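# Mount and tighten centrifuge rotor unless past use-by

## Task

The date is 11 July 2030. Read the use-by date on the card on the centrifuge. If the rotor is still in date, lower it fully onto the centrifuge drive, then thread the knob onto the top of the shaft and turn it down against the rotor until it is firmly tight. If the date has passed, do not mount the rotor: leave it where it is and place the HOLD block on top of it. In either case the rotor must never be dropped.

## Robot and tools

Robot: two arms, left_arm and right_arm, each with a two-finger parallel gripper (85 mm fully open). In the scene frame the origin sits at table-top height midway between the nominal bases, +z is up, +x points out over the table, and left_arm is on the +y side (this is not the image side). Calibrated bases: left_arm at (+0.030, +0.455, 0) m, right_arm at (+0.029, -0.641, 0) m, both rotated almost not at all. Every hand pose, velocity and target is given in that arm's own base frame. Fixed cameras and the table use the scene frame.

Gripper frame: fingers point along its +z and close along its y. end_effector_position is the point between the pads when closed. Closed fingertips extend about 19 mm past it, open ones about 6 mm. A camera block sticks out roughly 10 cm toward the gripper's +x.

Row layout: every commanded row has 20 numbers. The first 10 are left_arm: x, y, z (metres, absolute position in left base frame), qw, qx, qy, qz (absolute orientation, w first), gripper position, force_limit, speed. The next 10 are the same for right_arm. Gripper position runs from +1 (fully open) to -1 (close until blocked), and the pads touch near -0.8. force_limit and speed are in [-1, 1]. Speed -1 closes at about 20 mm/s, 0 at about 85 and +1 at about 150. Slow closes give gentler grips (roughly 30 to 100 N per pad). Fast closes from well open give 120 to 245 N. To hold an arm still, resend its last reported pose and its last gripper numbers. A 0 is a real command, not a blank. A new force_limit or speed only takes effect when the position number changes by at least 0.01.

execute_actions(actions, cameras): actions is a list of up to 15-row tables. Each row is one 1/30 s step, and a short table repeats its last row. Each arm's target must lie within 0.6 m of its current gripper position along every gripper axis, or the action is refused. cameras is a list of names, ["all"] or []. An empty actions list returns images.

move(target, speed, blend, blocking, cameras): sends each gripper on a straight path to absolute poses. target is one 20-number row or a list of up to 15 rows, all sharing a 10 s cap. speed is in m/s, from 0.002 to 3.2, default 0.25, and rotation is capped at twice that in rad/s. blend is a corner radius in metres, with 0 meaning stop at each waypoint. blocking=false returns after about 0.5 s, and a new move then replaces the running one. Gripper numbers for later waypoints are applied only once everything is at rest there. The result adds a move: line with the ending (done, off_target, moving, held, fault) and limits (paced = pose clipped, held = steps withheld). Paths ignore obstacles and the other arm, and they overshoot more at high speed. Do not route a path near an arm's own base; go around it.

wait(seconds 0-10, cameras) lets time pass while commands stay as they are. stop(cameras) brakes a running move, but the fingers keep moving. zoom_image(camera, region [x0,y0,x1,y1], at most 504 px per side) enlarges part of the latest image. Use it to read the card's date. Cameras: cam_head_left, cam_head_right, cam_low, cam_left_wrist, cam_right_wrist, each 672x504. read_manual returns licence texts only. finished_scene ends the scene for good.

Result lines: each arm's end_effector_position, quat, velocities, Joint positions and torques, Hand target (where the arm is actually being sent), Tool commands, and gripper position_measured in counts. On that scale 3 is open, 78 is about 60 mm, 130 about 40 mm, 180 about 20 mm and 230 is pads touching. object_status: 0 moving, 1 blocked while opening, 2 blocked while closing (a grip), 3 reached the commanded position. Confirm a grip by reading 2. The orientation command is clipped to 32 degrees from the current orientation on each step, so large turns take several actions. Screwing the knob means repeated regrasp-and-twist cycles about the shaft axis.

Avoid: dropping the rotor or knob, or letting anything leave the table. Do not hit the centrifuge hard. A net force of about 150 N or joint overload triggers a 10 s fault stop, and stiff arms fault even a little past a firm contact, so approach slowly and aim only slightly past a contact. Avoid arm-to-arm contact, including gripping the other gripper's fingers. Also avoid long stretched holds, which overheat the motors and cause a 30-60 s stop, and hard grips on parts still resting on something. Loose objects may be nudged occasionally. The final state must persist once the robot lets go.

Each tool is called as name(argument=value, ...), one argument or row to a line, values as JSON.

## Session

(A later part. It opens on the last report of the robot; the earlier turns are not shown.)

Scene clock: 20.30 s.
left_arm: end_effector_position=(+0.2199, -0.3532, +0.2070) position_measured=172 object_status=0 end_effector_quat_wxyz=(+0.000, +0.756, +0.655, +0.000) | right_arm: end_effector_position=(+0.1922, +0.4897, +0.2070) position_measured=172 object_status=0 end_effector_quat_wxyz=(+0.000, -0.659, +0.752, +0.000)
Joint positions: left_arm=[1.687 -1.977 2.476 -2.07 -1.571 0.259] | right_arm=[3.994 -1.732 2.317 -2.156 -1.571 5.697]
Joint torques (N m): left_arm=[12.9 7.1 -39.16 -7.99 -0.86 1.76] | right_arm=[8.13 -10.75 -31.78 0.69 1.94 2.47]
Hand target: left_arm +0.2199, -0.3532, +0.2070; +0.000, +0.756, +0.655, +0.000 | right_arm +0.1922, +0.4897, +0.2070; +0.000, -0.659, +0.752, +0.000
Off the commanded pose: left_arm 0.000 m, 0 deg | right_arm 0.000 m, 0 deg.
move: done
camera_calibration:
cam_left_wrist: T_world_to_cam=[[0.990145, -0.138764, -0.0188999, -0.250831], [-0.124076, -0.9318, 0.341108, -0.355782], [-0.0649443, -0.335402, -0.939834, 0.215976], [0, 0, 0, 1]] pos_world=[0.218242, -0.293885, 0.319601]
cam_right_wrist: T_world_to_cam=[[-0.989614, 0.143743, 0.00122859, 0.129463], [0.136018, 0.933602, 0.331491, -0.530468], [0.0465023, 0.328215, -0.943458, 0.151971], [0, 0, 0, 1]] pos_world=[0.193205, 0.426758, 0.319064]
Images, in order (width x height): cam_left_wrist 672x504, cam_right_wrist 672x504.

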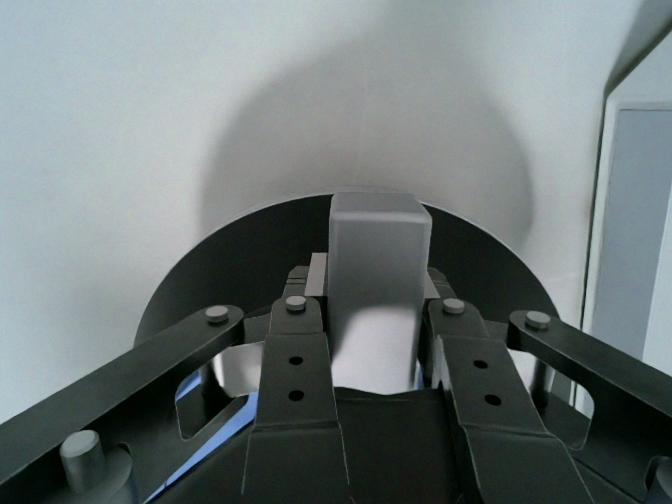

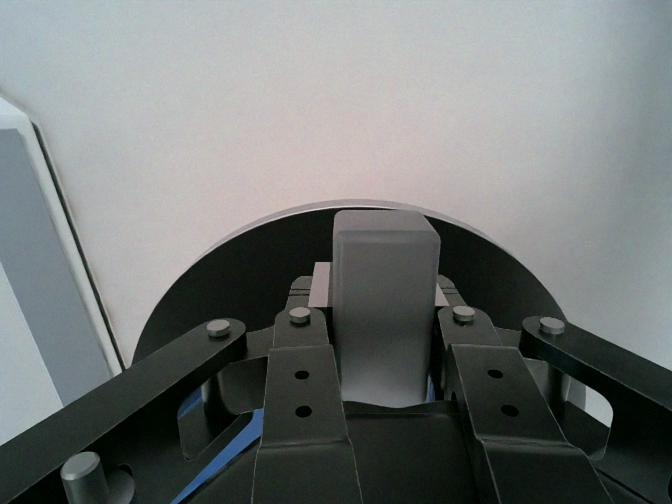

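move(
  target=[
    [0.2199,-0.3532,0.207,0,0.756,0.655,0,1,0,-0.5,0.1922,0.4897,0.207,0,0.659,-0.752,0,1,0,-0.5],
    [0.2199,-0.3532,0.25,0,0.756,0.655,0,1,0,-0.5,0.1922,0.4897,0.25,0,0.659,-0.752,0,1,0,-0.5],
    [0.237,-0.356,0.40,0,0.762,0.648,0,1,0,-0.5,0.211,0.495,0.38,0,0.652,-0.758,0,1,0,-0.5],
  ],
  speed=[0.1,0.15,0.3],
  blend=[0,0.02,0],
  cameras=["cam_left_wrist","cam_right_wrist"],
)

zoom_image(
  camera="cam_left_wrist",
  region=[260, 240, 400, 380],
)

zoom_image(
  camera="cam_right_wrist",
  region=[300, 250, 440, 390],
)

move(
  target=[
    [0.4,-0.37,0.51,0,0.762,0.648,0,1,0,-0.5,0.38,0.485,0.49,0,0.652,-0.758,0,1,0,-0.5],
    [0.797,-0.392,0.51,0,0.762,0.648,0,1,0,-0.5,0.771,0.466,0.49,0,0.652,-0.758,0,1,0,-0.5],
  ],
  speed=0.4,
  blend=[0.08,0],
  cameras=["all"],
)

zoom_image(
  camera="cam_left_wrist",
  region=[260, 240, 400, 380],
)

zoom_image(
  camera="cam_right_wrist",
  region=[300, 250, 440, 390],
)

Scene clock: 24.53 s.
left_arm: end_effector_position=(+0.2370, -0.3560, +0.3999) position_measured=3 object_status=3 end_effector_quat_wxyz=(+0.000, +0.762, +0.648, +0.000) | right_arm: end_effector_position=(+0.2110, +0.4950, +0.3799) position_measured=3 object_status=3 end_effector_quat_wxyz=(+0.000, -0.652, +0.758, +0.000)
Joint positions: left_arm=[1.73 -2.076 2.17 -1.665 -1.571 0.321] | right_arm=[3.973 -1.845 2.07 -1.796 -1.571 5.694]
Joint torques (N m): left_arm=[14.59 11.89 -64.25 -1.46 -1.46 3.48] | right_arm=[-14.1 -24.74 -52.39 -1.39 0.93 -3.09]
Hand target: left_arm +0.2370, -0.3560, +0.4000; +0.000, +0.762, +0.648, +0.000 | right_arm +0.2110, +0.4950, +0.3800; +0.000, -0.652, +0.758, +0.000
Off the commanded pose: left_arm 0.000 m, 0 deg | right_arm 0.000 m, 0 deg.
move: done
camera_calibration:
cam_left_wrist: T_world_to_cam=[[0.987423, -0.156972, -0.0188589, -0.270346], [-0.14122, -0.929326, 0.341189, -0.417162], [-0.0710833, -0.334235, -0.939806, 0.399304], [0, 0, 0, 1]] pos_world=[0.236418, -0.296655, 0.512501]
cam_right_wrist: T_world_to_cam=[[-0.986794, 0.161979, 0.00114596, 0.137519], [0.153199, 0.93096, 0.331427, -0.597586], [0.0526173, 0.327225, -0.94348, 0.311682], [0, 0, 0, 1]] pos_world=[0.210853, 0.432064, 0.491965]
Images, in order (width x height): cam_left_wrist 672x504, cam_right_wrist 672x504.

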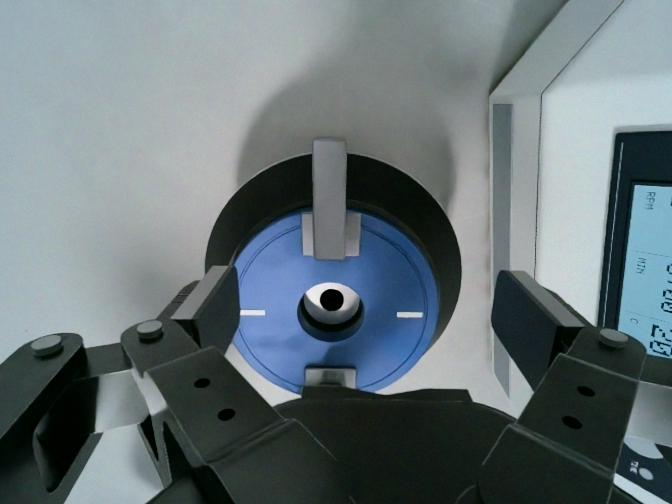

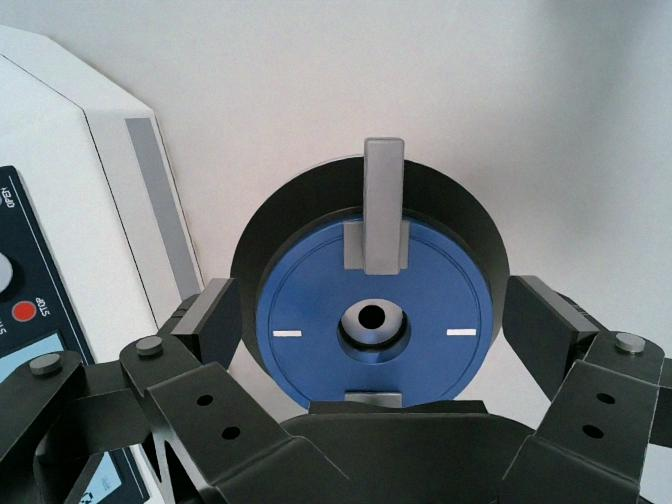

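Scaled by 3.600.

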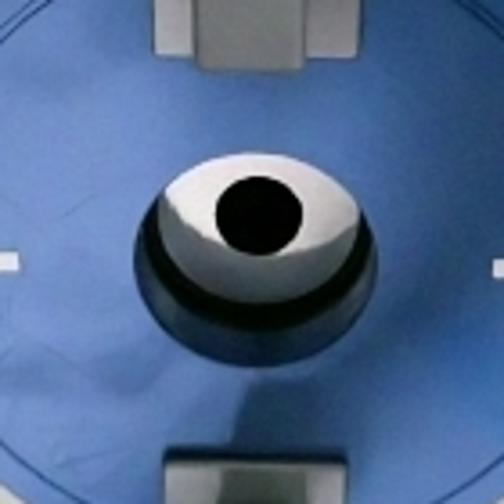

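Scaled by 3.600.

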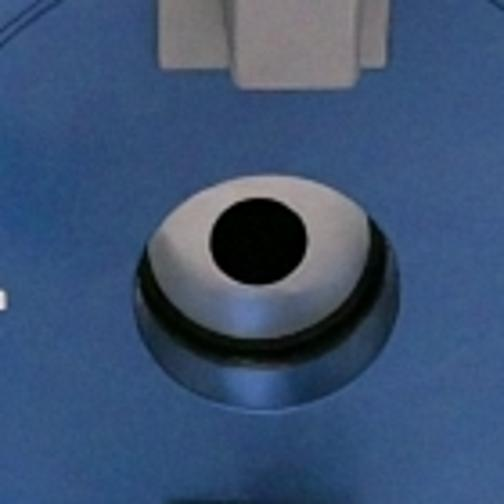

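Scene clock: 26.77 s.
left_arm: end_effector_position=(+0.7969, -0.3920, +0.5100) position_measured=3 object_status=3 end_effector_quat_wxyz=(+0.000, +0.762, +0.648, +0.000) | right_arm: end_effector_position=(+0.7709, +0.4660, +0.4900) position_measured=3 object_status=3 end_effector_quat_wxyz=(+0.000, -0.652, +0.758, +0.000)
Joint positions: left_arm=[2.483 -1.272 1.259 -1.559 -1.571 1.074] | right_arm=[3.487 -1.25 1.265 -1.586 -1.571 5.208]
Joint torques (N m): left_arm=[14.64 -103.44 -64.35 -1.31 -1.24 3.46] | right_arm=[-17.3 -48.59 -53.4 -0.73 -1.81 -2.97]
Hand target: left_arm +0.7970, -0.3920, +0.5100; +0.000, +0.762, +0.648, +0.000 | right_arm +0.7710, +0.4660, +0.4900; +0.000, -0.652, +0.758, +0.000
Off the commanded pose: left_arm 0.000 m, 0 deg | right_arm 0.000 m, 0 deg.
move: done
camera_calibration:
cam_left_wrist: T_world_to_cam=[[0.987422, -0.156976, -0.0188742, -0.82677], [-0.141225, -0.929357, 0.341102, -0.409065], [-0.0710855, -0.334146, -0.939837, 0.530595], [0, 0, 0, 1]] pos_world=[0.796318, -0.332655, 0.622601]
cam_right_wrist: T_world_to_cam=[[-0.986799, 0.161942, 0.00125366, 0.694551], [0.153194, 0.930924, 0.331531, -0.692899], [0.0525217, 0.327347, -0.943444, 0.395591], [0, 0, 0, 1]] pos_world=[0.770753, 0.403064, 0.602064]

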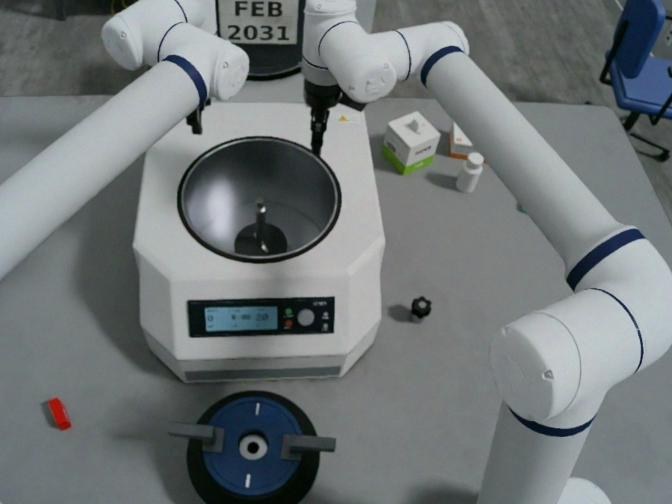

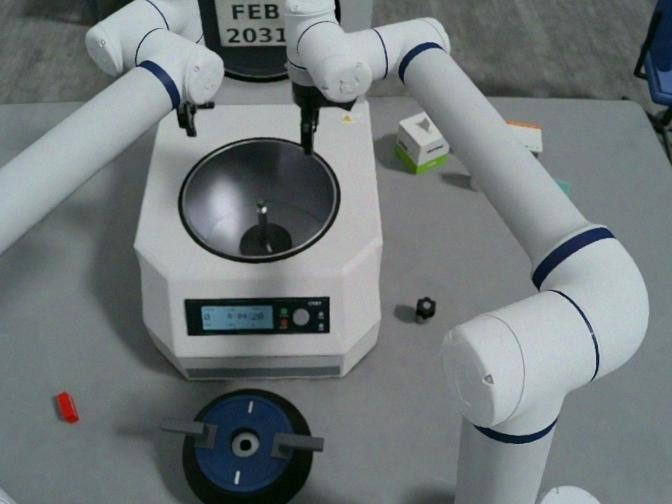

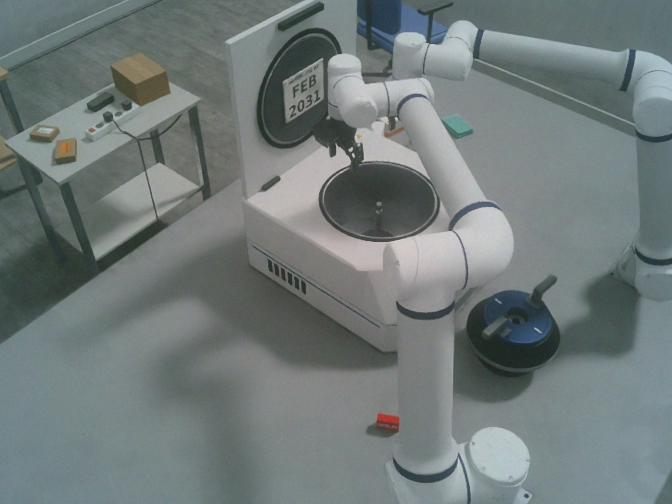

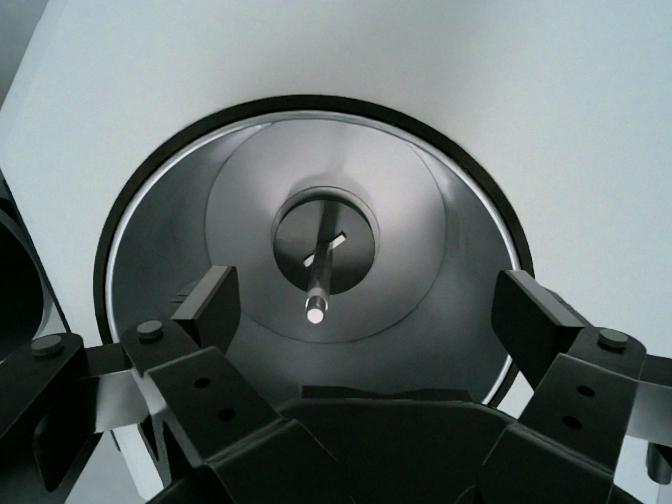

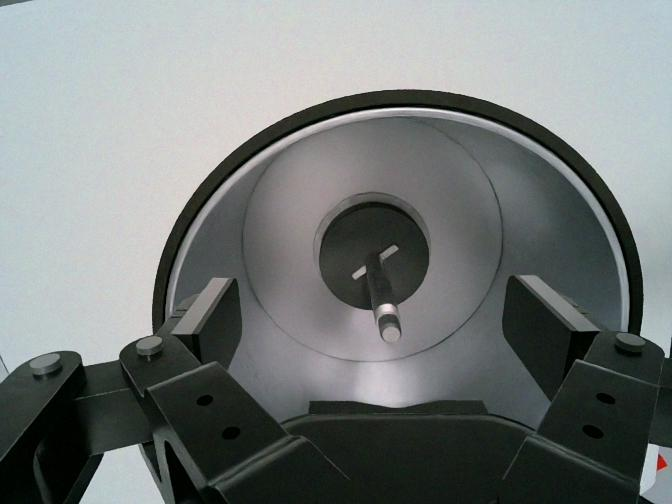

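Scaled by 3.600.

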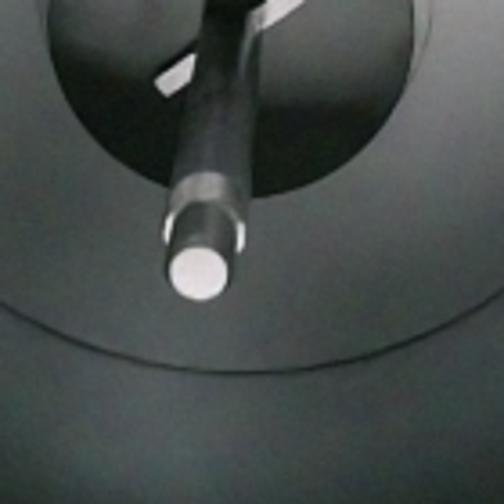

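Scaled by 3.600.

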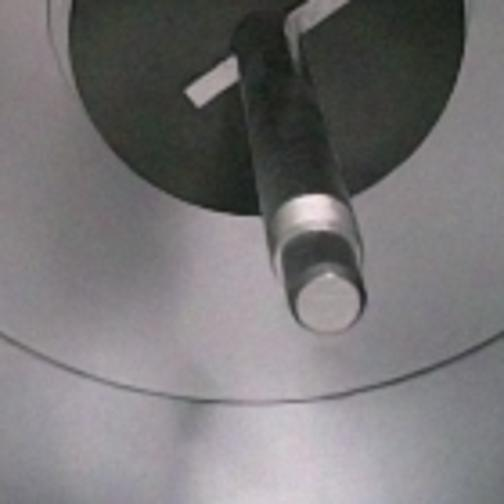

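zoom_image(
  camera="cam_left_wrist",
  region=[275, 200, 375, 300],
)

zoom_image(
  camera="cam_right_wrist",
  region=[325, 210, 425, 310],
)

Scaled by 5.040.

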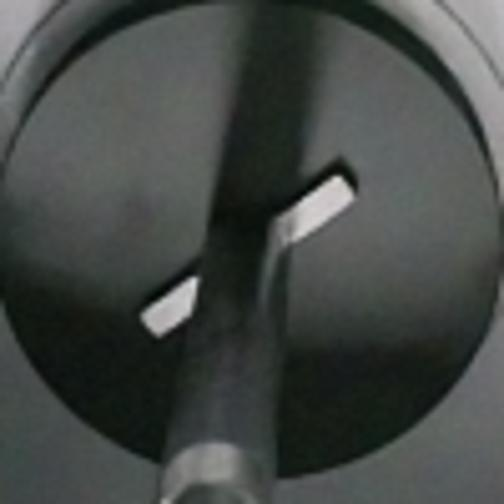

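Scaled by 5.040.

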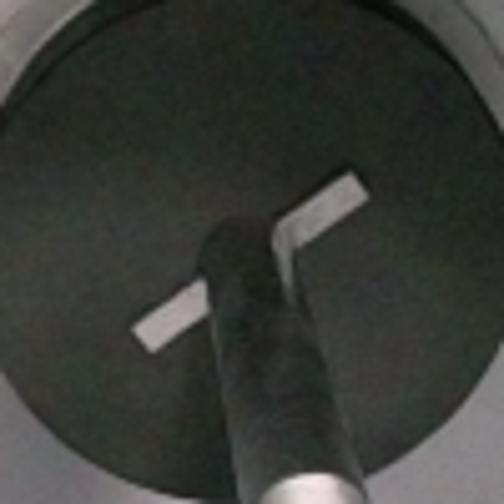

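move(
  target=[
    [0.4,-0.37,0.5,0,0.7618,0.6478,0,1,0,-0.5,0.38,0.485,0.49,0,0.6525,-0.7578,0,1,0,-0.5],
    [0.2199,-0.3532,0.27,0,0.7618,0.6478,0,1,0,-0.5,0.1922,0.4897,0.27,0,0.6525,-0.7578,0,1,0,-0.5],
    [0.2199,-0.3532,0.207,0,0.7618,0.6478,0,1,0,-0.5,0.1922,0.4897,0.207,0,0.6525,-0.7578,0,1,0,-0.5],
    [0.2199,-0.3532,0.207,0,0.7618,0.6478,0,-1,0,-1,0.1922,0.4897,0.207,0,0.6525,-0.7578,0,-1,0,-1],
  ],
  speed=[0.4,0.3,0.1,0.1],
  blend=[0.08,0,0,0],
  cameras=["cam_left_wrist","cam_right_wrist"],
)

Scene clock: 35.97 s.
left_arm: end_effector_position=(+0.2199, -0.3532, +0.2070) position_measured=172 object_status=0 end_effector_quat_wxyz=(+0.000, +0.762, +0.648, +0.000) | right_arm: end_effector_position=(+0.1922, +0.4897, +0.2070) position_measured=172 object_status=0 end_effector_quat_wxyz=(+0.000, -0.652, +0.758, +0.000)
Joint positions: left_arm=[1.687 -1.977 2.476 -2.07 -1.571 0.278] | right_arm=[3.994 -1.732 2.317 -2.156 -1.571 5.714]
Joint torques (N m): left_arm=[11.94 6.33 -39.18 -7.16 -1.07 3.4] | right_arm=[15.2 -9.71 -32.12 -0.15 2.86 2.41]
Hand target: left_arm +0.2199, -0.3532, +0.2070; +0.000, +0.762, +0.648, +0.000 | right_arm +0.1922, +0.4897, +0.2070; +0.000, -0.652, +0.758, +0.000
Off the commanded pose: left_arm 0.000 m, 0 deg | right_arm 0.000 m, 0 deg.
move: done
camera_calibration:
cam_left_wrist: T_world_to_cam=[[0.987422, -0.156976, -0.0188742, -0.256656], [-0.141225, -0.929357, 0.341102, -0.351139], [-0.0710855, -0.334146, -0.939837, 0.217773], [0, 0, 0, 1]] pos_world=[0.219318, -0.293855, 0.319601]
cam_right_wrist: T_world_to_cam=[[-0.986951, 0.161019, 0.00113872, 0.120469], [0.152288, 0.931086, 0.331491, -0.532368], [0.0523162, 0.327339, -0.943458, 0.15128], [0, 0, 0, 1]] pos_world=[0.192056, 0.426763, 0.319064]
Images, in order (width x height): cam_left_wrist 672x504, cam_right_wrist 672x504.

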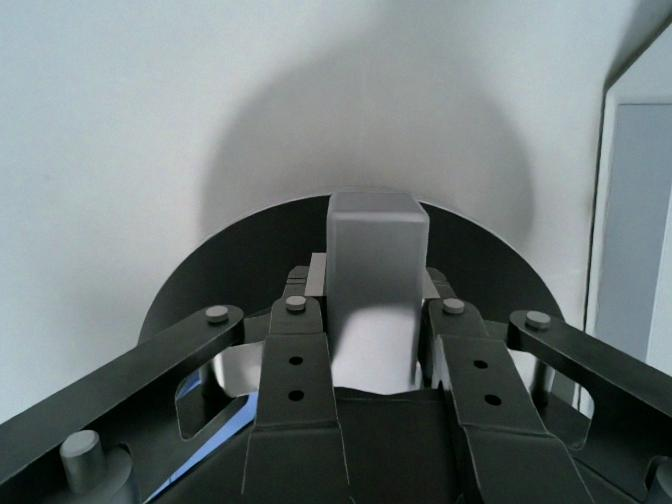

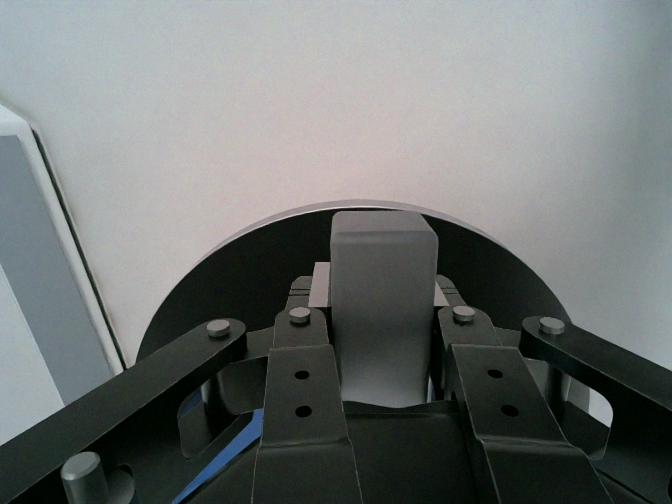

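move(
  target=[0.2199,-0.3532,0.222,0,0.7618,0.6478,0,-1,0,-1,0.1922,0.4897,0.222,0,0.6525,-0.7578,0,-1,0,-1],
  speed=0.04,
  cameras=["cam_left_wrist","cam_right_wrist","cam_low"],
)

Scene clock: 36.90 s.
left_arm: end_effector_position=(+0.2199, -0.3532, +0.2219) position_measured=172 object_status=2 end_effector_quat_wxyz=(+0.000, +0.762, +0.648, +0.000) | right_arm: end_effector_position=(+0.1922, +0.4897, +0.2219) position_measured=172 object_status=2 end_effector_quat_wxyz=(+0.000, -0.653, +0.758, +0.000)
Joint positions: left_arm=[1.687 -1.995 2.456 -2.032 -1.571 0.278] | right_arm=[3.994 -1.75 2.3 -2.121 -1.571 5.714]
Joint torques (N m): left_arm=[12.03 -60.99 -72.53 -0.5 2.27 2.3] | right_arm=[-8.71 -37.7 -56.71 -0.79 -3.23 2.64]
Hand target: left_arm +0.2199, -0.3532, +0.2220; +0.000, +0.762, +0.648, +0.000 | right_arm +0.1922, +0.4897, +0.2220; +0.000, -0.652, +0.758, +0.000
Off the commanded pose: left_arm 0.000 m, 0 deg | right_arm 0.000 m, 0 deg.
move: done
camera_calibration:
cam_left_wrist: T_world_to_cam=[[0.987408, -0.157067, -0.0188397, -0.25641], [-0.141322, -0.929342, 0.341103, -0.356196], [-0.0710846, -0.334146, -0.939837, 0.231776], [0, 0, 0, 1]] pos_world=[0.219318, -0.293854, 0.334501]
cam_right_wrist: T_world_to_cam=[[-0.986956, 0.160988, 0.00123198, 0.120435], [0.152289, 0.931091, 0.331477, -0.537305], [0.0522166, 0.327341, -0.943463, 0.165357], [0, 0, 0, 1]] pos_world=[0.192056, 0.426763, 0.333964]
Images, in order (width x height): cam_low 672x504, cam_left_wrist 672x504, cam_right_wrist 672x504.

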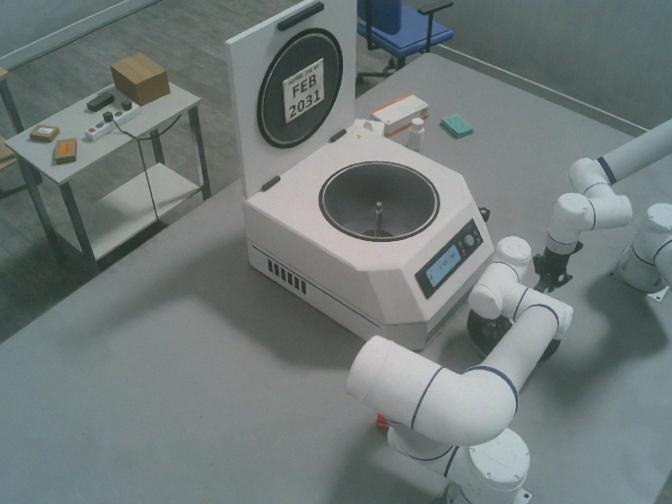

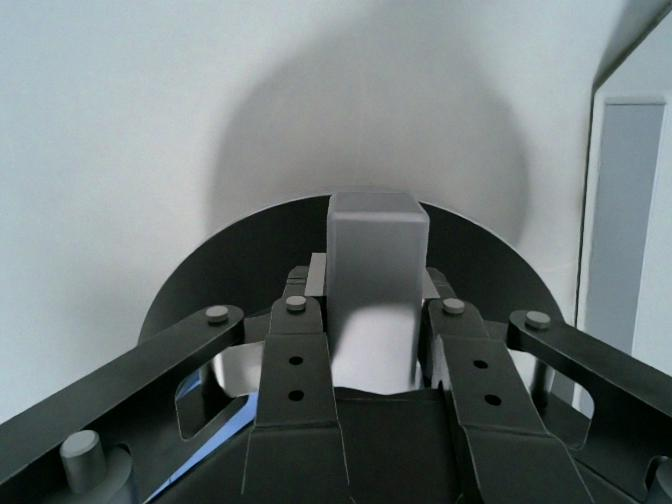

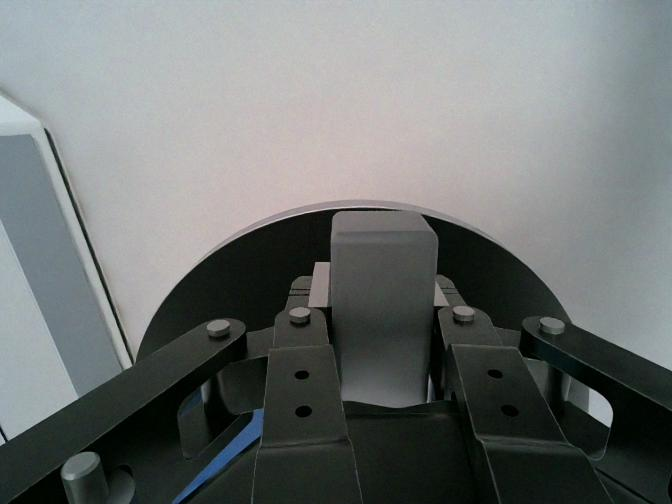

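move(
  target=[
    [0.2199,-0.3532,0.54,0,0.7618,0.6478,0,-1,0,-1,0.1922,0.4897,0.54,0,0.6525,-0.7578,0,-1,0,-1],
    [0.2780,-0.3561,0.54,0,0.7345,0.6786,0,-1,0,-1,0.2713,0.4852,0.54,0,0.6831,-0.7303,0,-1,0,-1],
    [0.3359,-0.3599,0.54,0,0.7060,0.7082,0,-1,0,-1,0.3506,0.4816,0.54,0,0.7125,-0.7017,0,-1,0,-1],
    [0.3939,-0.3644,0.54,0,0.6763,0.7366,0,-1,0,-1,0.4298,0.4788,0.54,0,0.7408,-0.6717,0,-1,0,-1],
    [0.4519,-0.3699,0.54,0,0.6454,0.7638,0,-1,0,-1,0.5090,0.4770,0.54,0,0.7677,-0.6408,0,-1,0,-1],
    [0.5101,-0.3761,0.54,0,0.6135,0.7897,0,-1,0,-1,0.5880,0.4760,0.54,0,0.7935,-0.6086,0,-1,0,-1],
    [0.5684,-0.3831,0.54,0,0.5804,0.8143,0,-1,0,-1,0.6667,0.4759,0.54,0,0.8178,-0.5754,0,-1,0,-1],
    [0.6270,-0.3909,0.54,0,0.5466,0.8374,0,-1,0,-1,0.7452,0.4767,0.54,0,0.8407,-0.5414,0,-1,0,-1],
    [0.6859,-0.3995,0.54,0,0.5116,0.8592,0,-1,0,-1,0.8232,0.4784,0.54,0,0.8623,-0.5064,0,-1,0,-1],
  ],
  speed=0.13,
  blend=[0.03,0.01,0.01,0.01,0.01,0.01,0.01,0.01,0],
  cameras=["all"],
)

Scene clock: 45.57 s.
left_arm: end_effector_position=(+0.6858, -0.3995, +0.5400) position_measured=172 object_status=2 end_effector_quat_wxyz=(+0.000, +0.512, +0.859, +0.000) | right_arm: end_effector_position=(+0.8231, +0.4784, +0.5400) position_measured=172 object_status=2 end_effector_quat_wxyz=(+0.000, +0.862, -0.506, +0.000)
Joint positions: left_arm=[2.389 -1.432 1.405 -1.544 -1.571 0.321] | right_arm=[3.481 -1.153 1.042 -1.461 -1.571 4.543]
Joint torques (N m): left_arm=[-0.76 -110.68 -98.52 -15.78 -2.63 -1.65] | right_arm=[23.83 -78.05 -74.92 -3.23 4.54 -3.22]
Hand target: left_arm +0.6859, -0.3995, +0.5400; +0.000, +0.512, +0.859, +0.000 | right_arm +0.8232, +0.4784, +0.5400; +0.000, +0.862, -0.506, +0.000
Off the commanded pose: left_arm 0.000 m, 0 deg | right_arm 0.000 m, 0 deg.
move: done
camera_calibration:
cam_left_wrist: T_world_to_cam=[[0.877277, 0.479611, -0.0189234, -0.387858], [0.456582, -0.821696, 0.341099, -0.80898], [0.148046, -0.307879, -0.939837, 0.40858], [0, 0, 0, 1]] pos_world=[0.649137, -0.352921, 0.652601]
cam_right_wrist: T_world_to_cam=[[-0.879463, -0.475965, 0.00117974, 0.960827], [-0.448704, 0.829913, 0.331525, -0.185289], [-0.158773, 0.291035, -0.943446, 0.627243], [0, 0, 0, 1]] pos_world=[0.861462, 0.428545, 0.652064]

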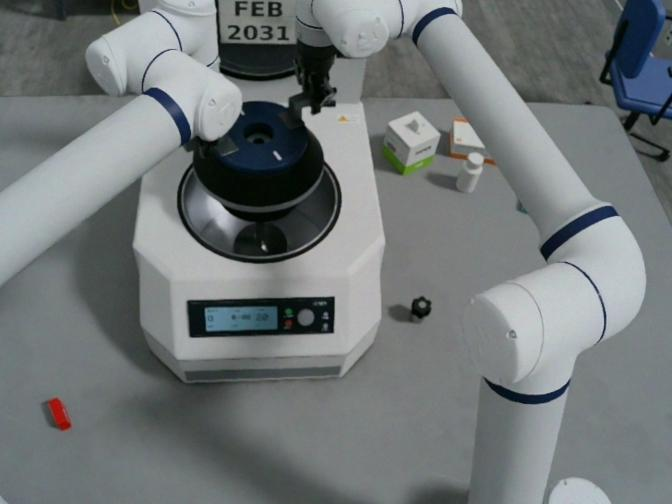

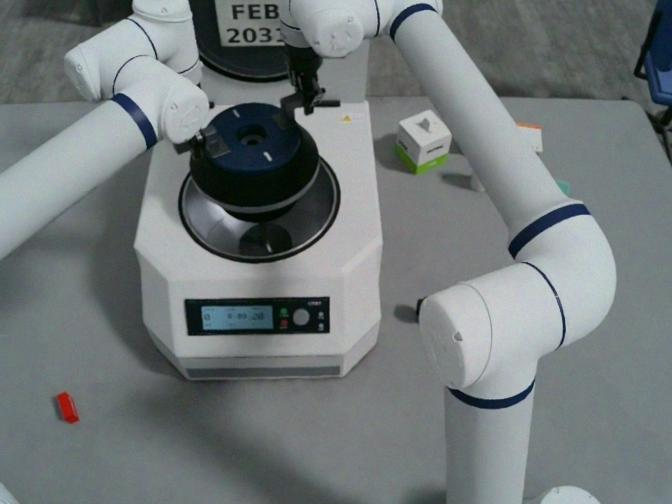

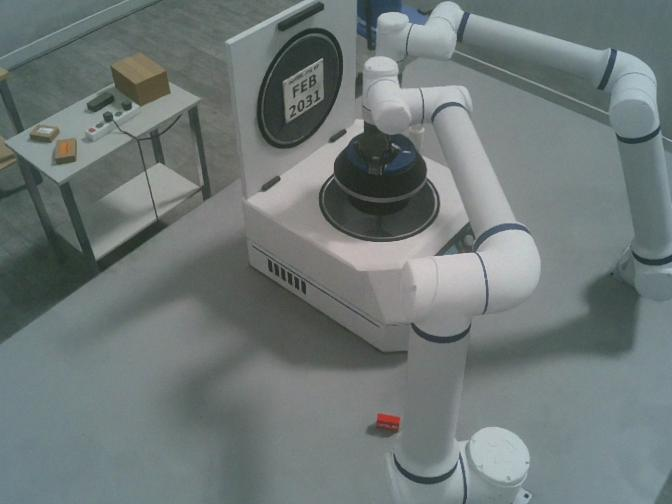

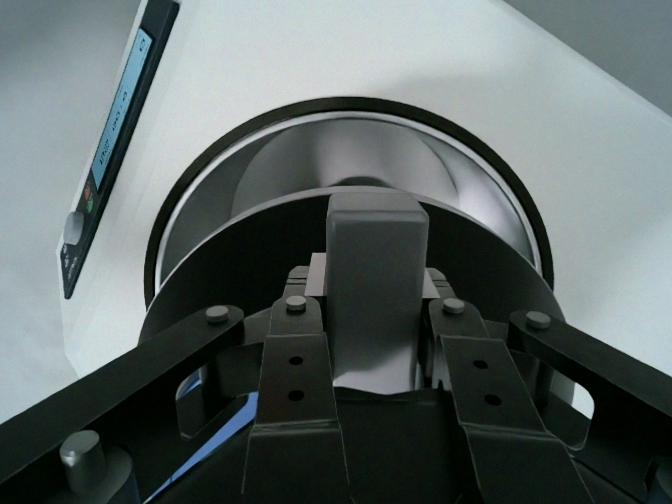

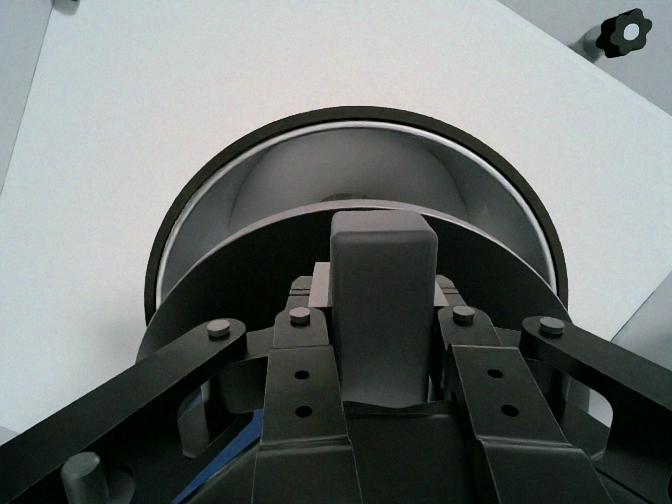

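move(
  target=[
    [0.6859,-0.3995,0.50,0,0.5116,0.8592,0,-1,0,-1,0.8232,0.4784,0.50,0,0.8623,-0.5064,0,-1,0,-1],
    [0.6859,-0.3995,0.485,0,0.5116,0.8592,0,-1,0,-1,0.8232,0.4784,0.485,0,0.8623,-0.5064,0,-1,0,-1],
  ],
  speed=[0.08,0.02],
  blend=[0.004,0],
  cameras=["all"],
)

zoom_image(
  camera="cam_head_right",
  region=[170, 90, 350, 270],
)

zoom_image(
  camera="cam_head_left",
  region=[170, 90, 350, 270],
)

Scene clock: 47.33 s.
left_arm: end_effector_position=(+0.6859, -0.3995, +0.4851) position_measured=172 object_status=2 end_effector_quat_wxyz=(+0.000, +0.512, +0.859, +0.000) | right_arm: end_effector_position=(+0.8232, +0.4784, +0.4851) position_measured=172 object_status=2 end_effector_quat_wxyz=(+0.000, +0.862, -0.506, +0.000)
Joint positions: left_arm=[2.389 -1.43 1.499 -1.639 -1.571 0.321] | right_arm=[3.481 -1.158 1.147 -1.56 -1.571 4.543]
Joint torques (N m): left_arm=[-6.57 -116.98 -79.53 -22.26 -0.37 -0.3] | right_arm=[36.81 -97.34 -60.59 -5.65 4.32 -2.75]
Hand target: left_arm +0.6859, -0.3995, +0.4850; +0.000, +0.512, +0.859, +0.000 | right_arm +0.8232, +0.4784, +0.4850; +0.000, +0.862, -0.506, +0.000
Off the commanded pose: left_arm 0.000 m, 0 deg | right_arm 0.000 m, 0 deg.
move: done
camera_calibration:
cam_left_wrist: T_world_to_cam=[[0.877277, 0.479611, -0.0189234, -0.388985], [0.456582, -0.821696, 0.341099, -0.790299], [0.148046, -0.307879, -0.939837, 0.356968], [0, 0, 0, 1]] pos_world=[0.649237, -0.352921, 0.597701]
cam_right_wrist: T_world_to_cam=[[-0.879416, -0.476052, 0.00119551, 0.960967], [-0.448795, 0.829896, 0.331445, -0.16691], [-0.158777, 0.290942, -0.943474, 0.575524], [0, 0, 0, 1]] pos_world=[0.861562, 0.428545, 0.597165]

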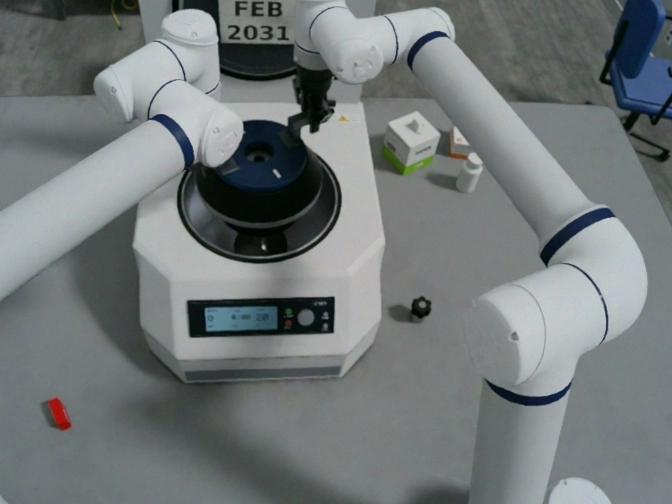

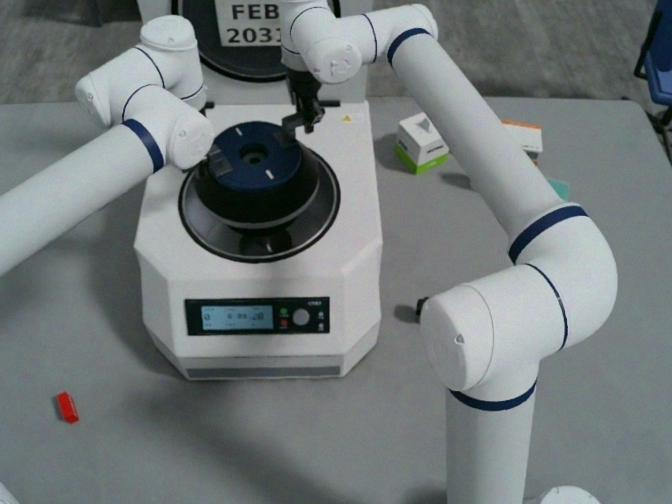

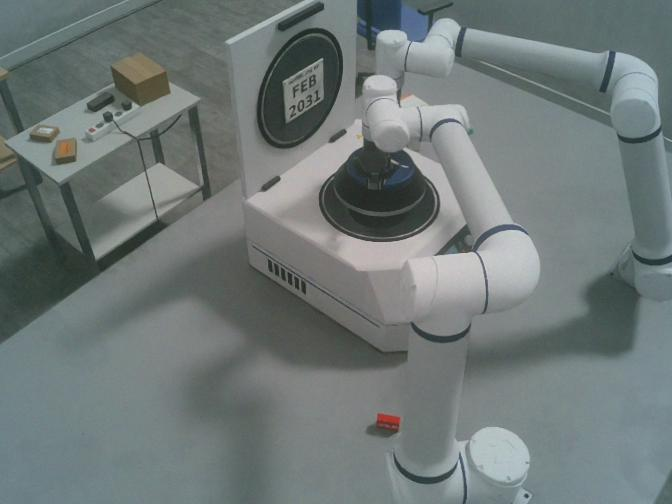

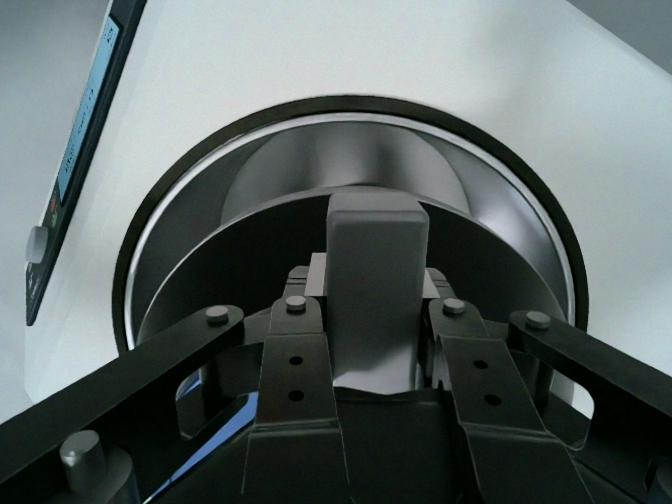

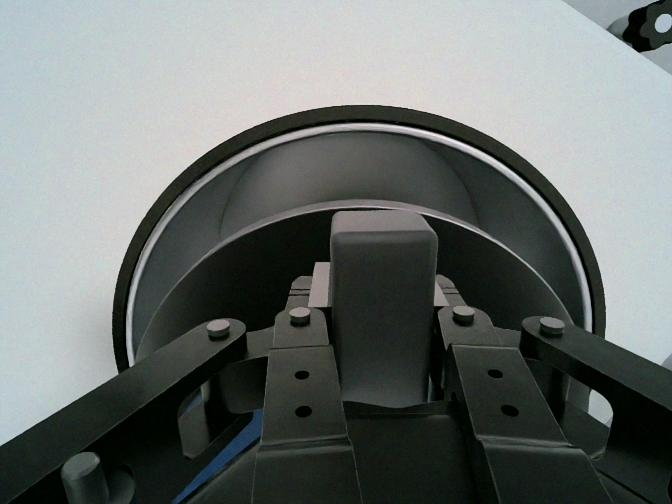

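Scaled by 2.800.

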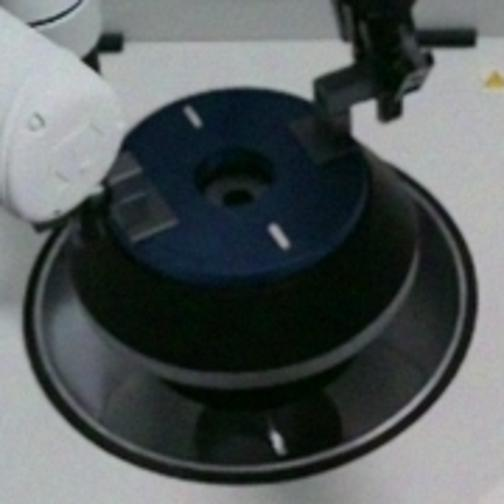

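Scaled by 2.800.

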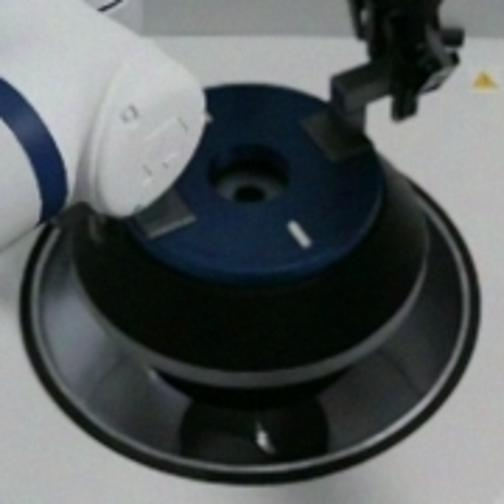

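move(
  target=[0.6859,-0.3995,0.45,0,0.5116,0.8592,0,-1,0,-1,0.8232,0.4784,0.45,0,0.8623,-0.5064,0,-1,0,-1],
  speed=0.03,
  cameras=["cam_head_left","cam_head_right","cam_left_wrist","cam_right_wrist"],
)

zoom_image(
  camera="cam_head_right",
  region=[200, 110, 300, 210],
)

zoom_image(
  camera="cam_head_left",
  region=[210, 110, 310, 210],
)

Scene clock: 49.00 s.
left_arm: end_effector_position=(+0.6859, -0.3995, +0.4501) position_measured=172 object_status=2 end_effector_quat_wxyz=(+0.000, +0.512, +0.859, +0.000) | right_arm: end_effector_position=(+0.8232, +0.4784, +0.4502) position_measured=172 object_status=2 end_effector_quat_wxyz=(+0.000, +0.862, -0.506, +0.000)
Joint positions: left_arm=[2.389 -1.425 1.554 -1.7 -1.571 0.321] | right_arm=[3.481 -1.157 1.207 -1.62 -1.571 4.543]
Joint torques (N m): left_arm=[-16.94 -125.46 -81.91 -21.63 -0.47 0.11] | right_arm=[37.86 -72.89 -57.56 -6.72 6.23 -2.62]
Hand target: left_arm +0.6859, -0.3995, +0.4500; +0.000, +0.512, +0.859, +0.000 | right_arm +0.8232, +0.4784, +0.4500; +0.000, +0.862, -0.506, +0.000
Off the commanded pose: left_arm 0.000 m, 0 deg | right_arm 0.000 m, 0 deg.
move: done
camera_calibration:
cam_left_wrist: T_world_to_cam=[[0.877277, 0.479611, -0.0189234, -0.389647], [0.456582, -0.821696, 0.341099, -0.77836], [0.148046, -0.307879, -0.939837, 0.324074], [0, 0, 0, 1]] pos_world=[0.649237, -0.352921, 0.562701]
cam_right_wrist: T_world_to_cam=[[-0.879416, -0.476052, 0.00119551, 0.961009], [-0.448795, 0.829896, 0.331445, -0.155343], [-0.158777, 0.290942, -0.943474, 0.542597], [0, 0, 0, 1]] pos_world=[0.861562, 0.428545, 0.562265]
Images, in order (width x height): cam_head_left 672x504, cam_head_right 672x504, cam_left_wrist 672x504, cam_right_wrist 672x504.

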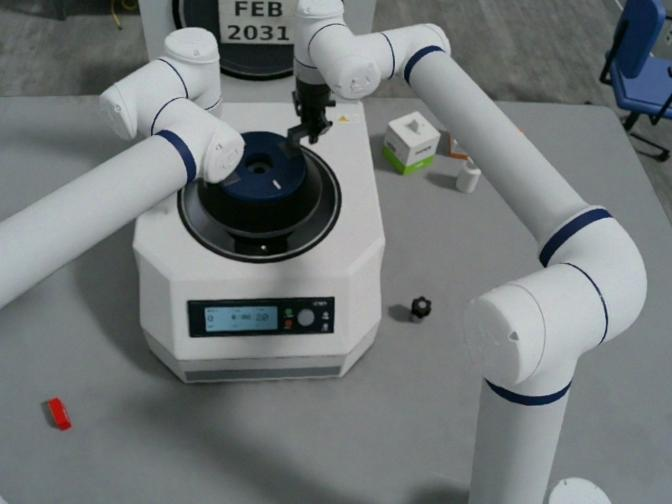

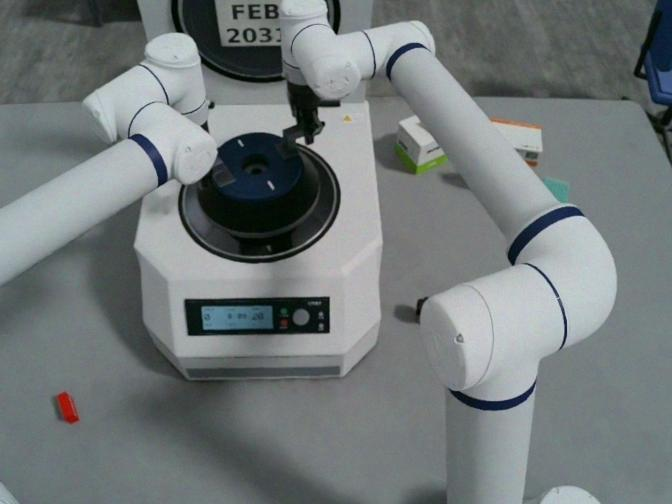

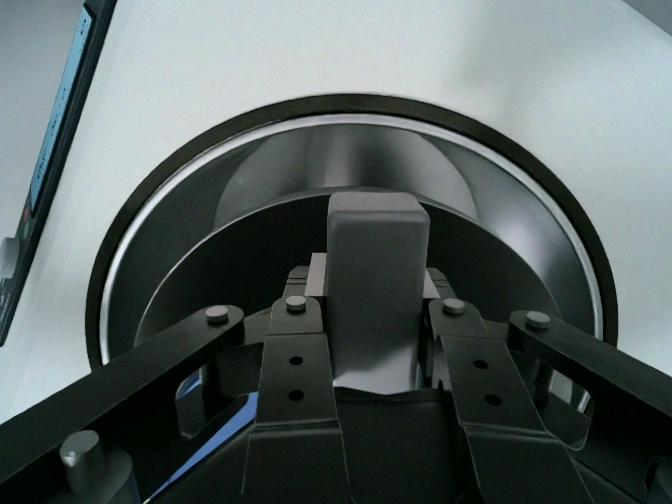

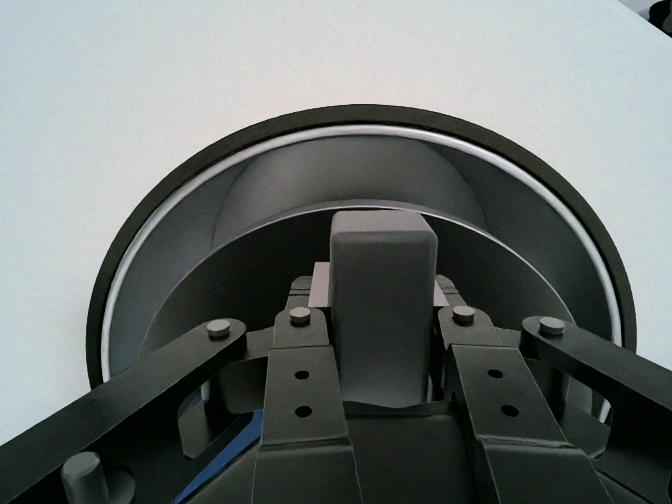

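Scaled by 5.040.

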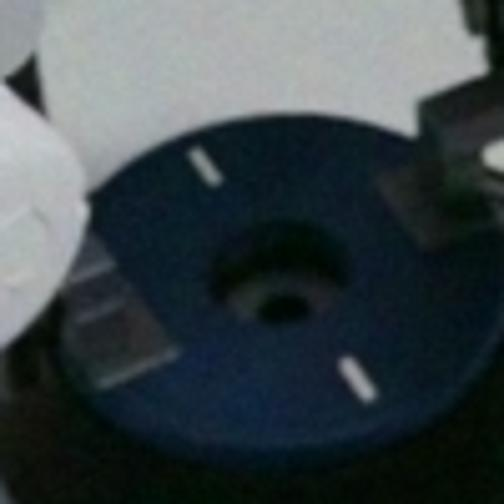

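Scaled by 5.040.

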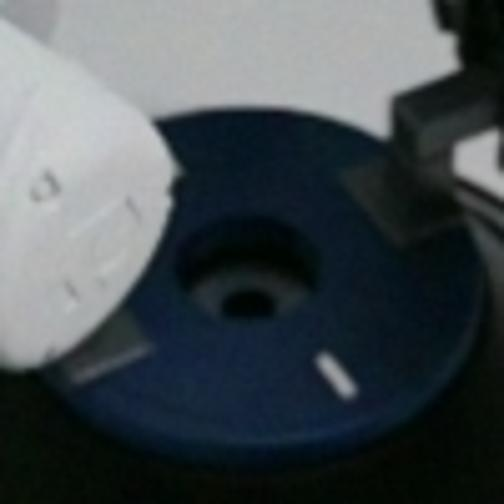

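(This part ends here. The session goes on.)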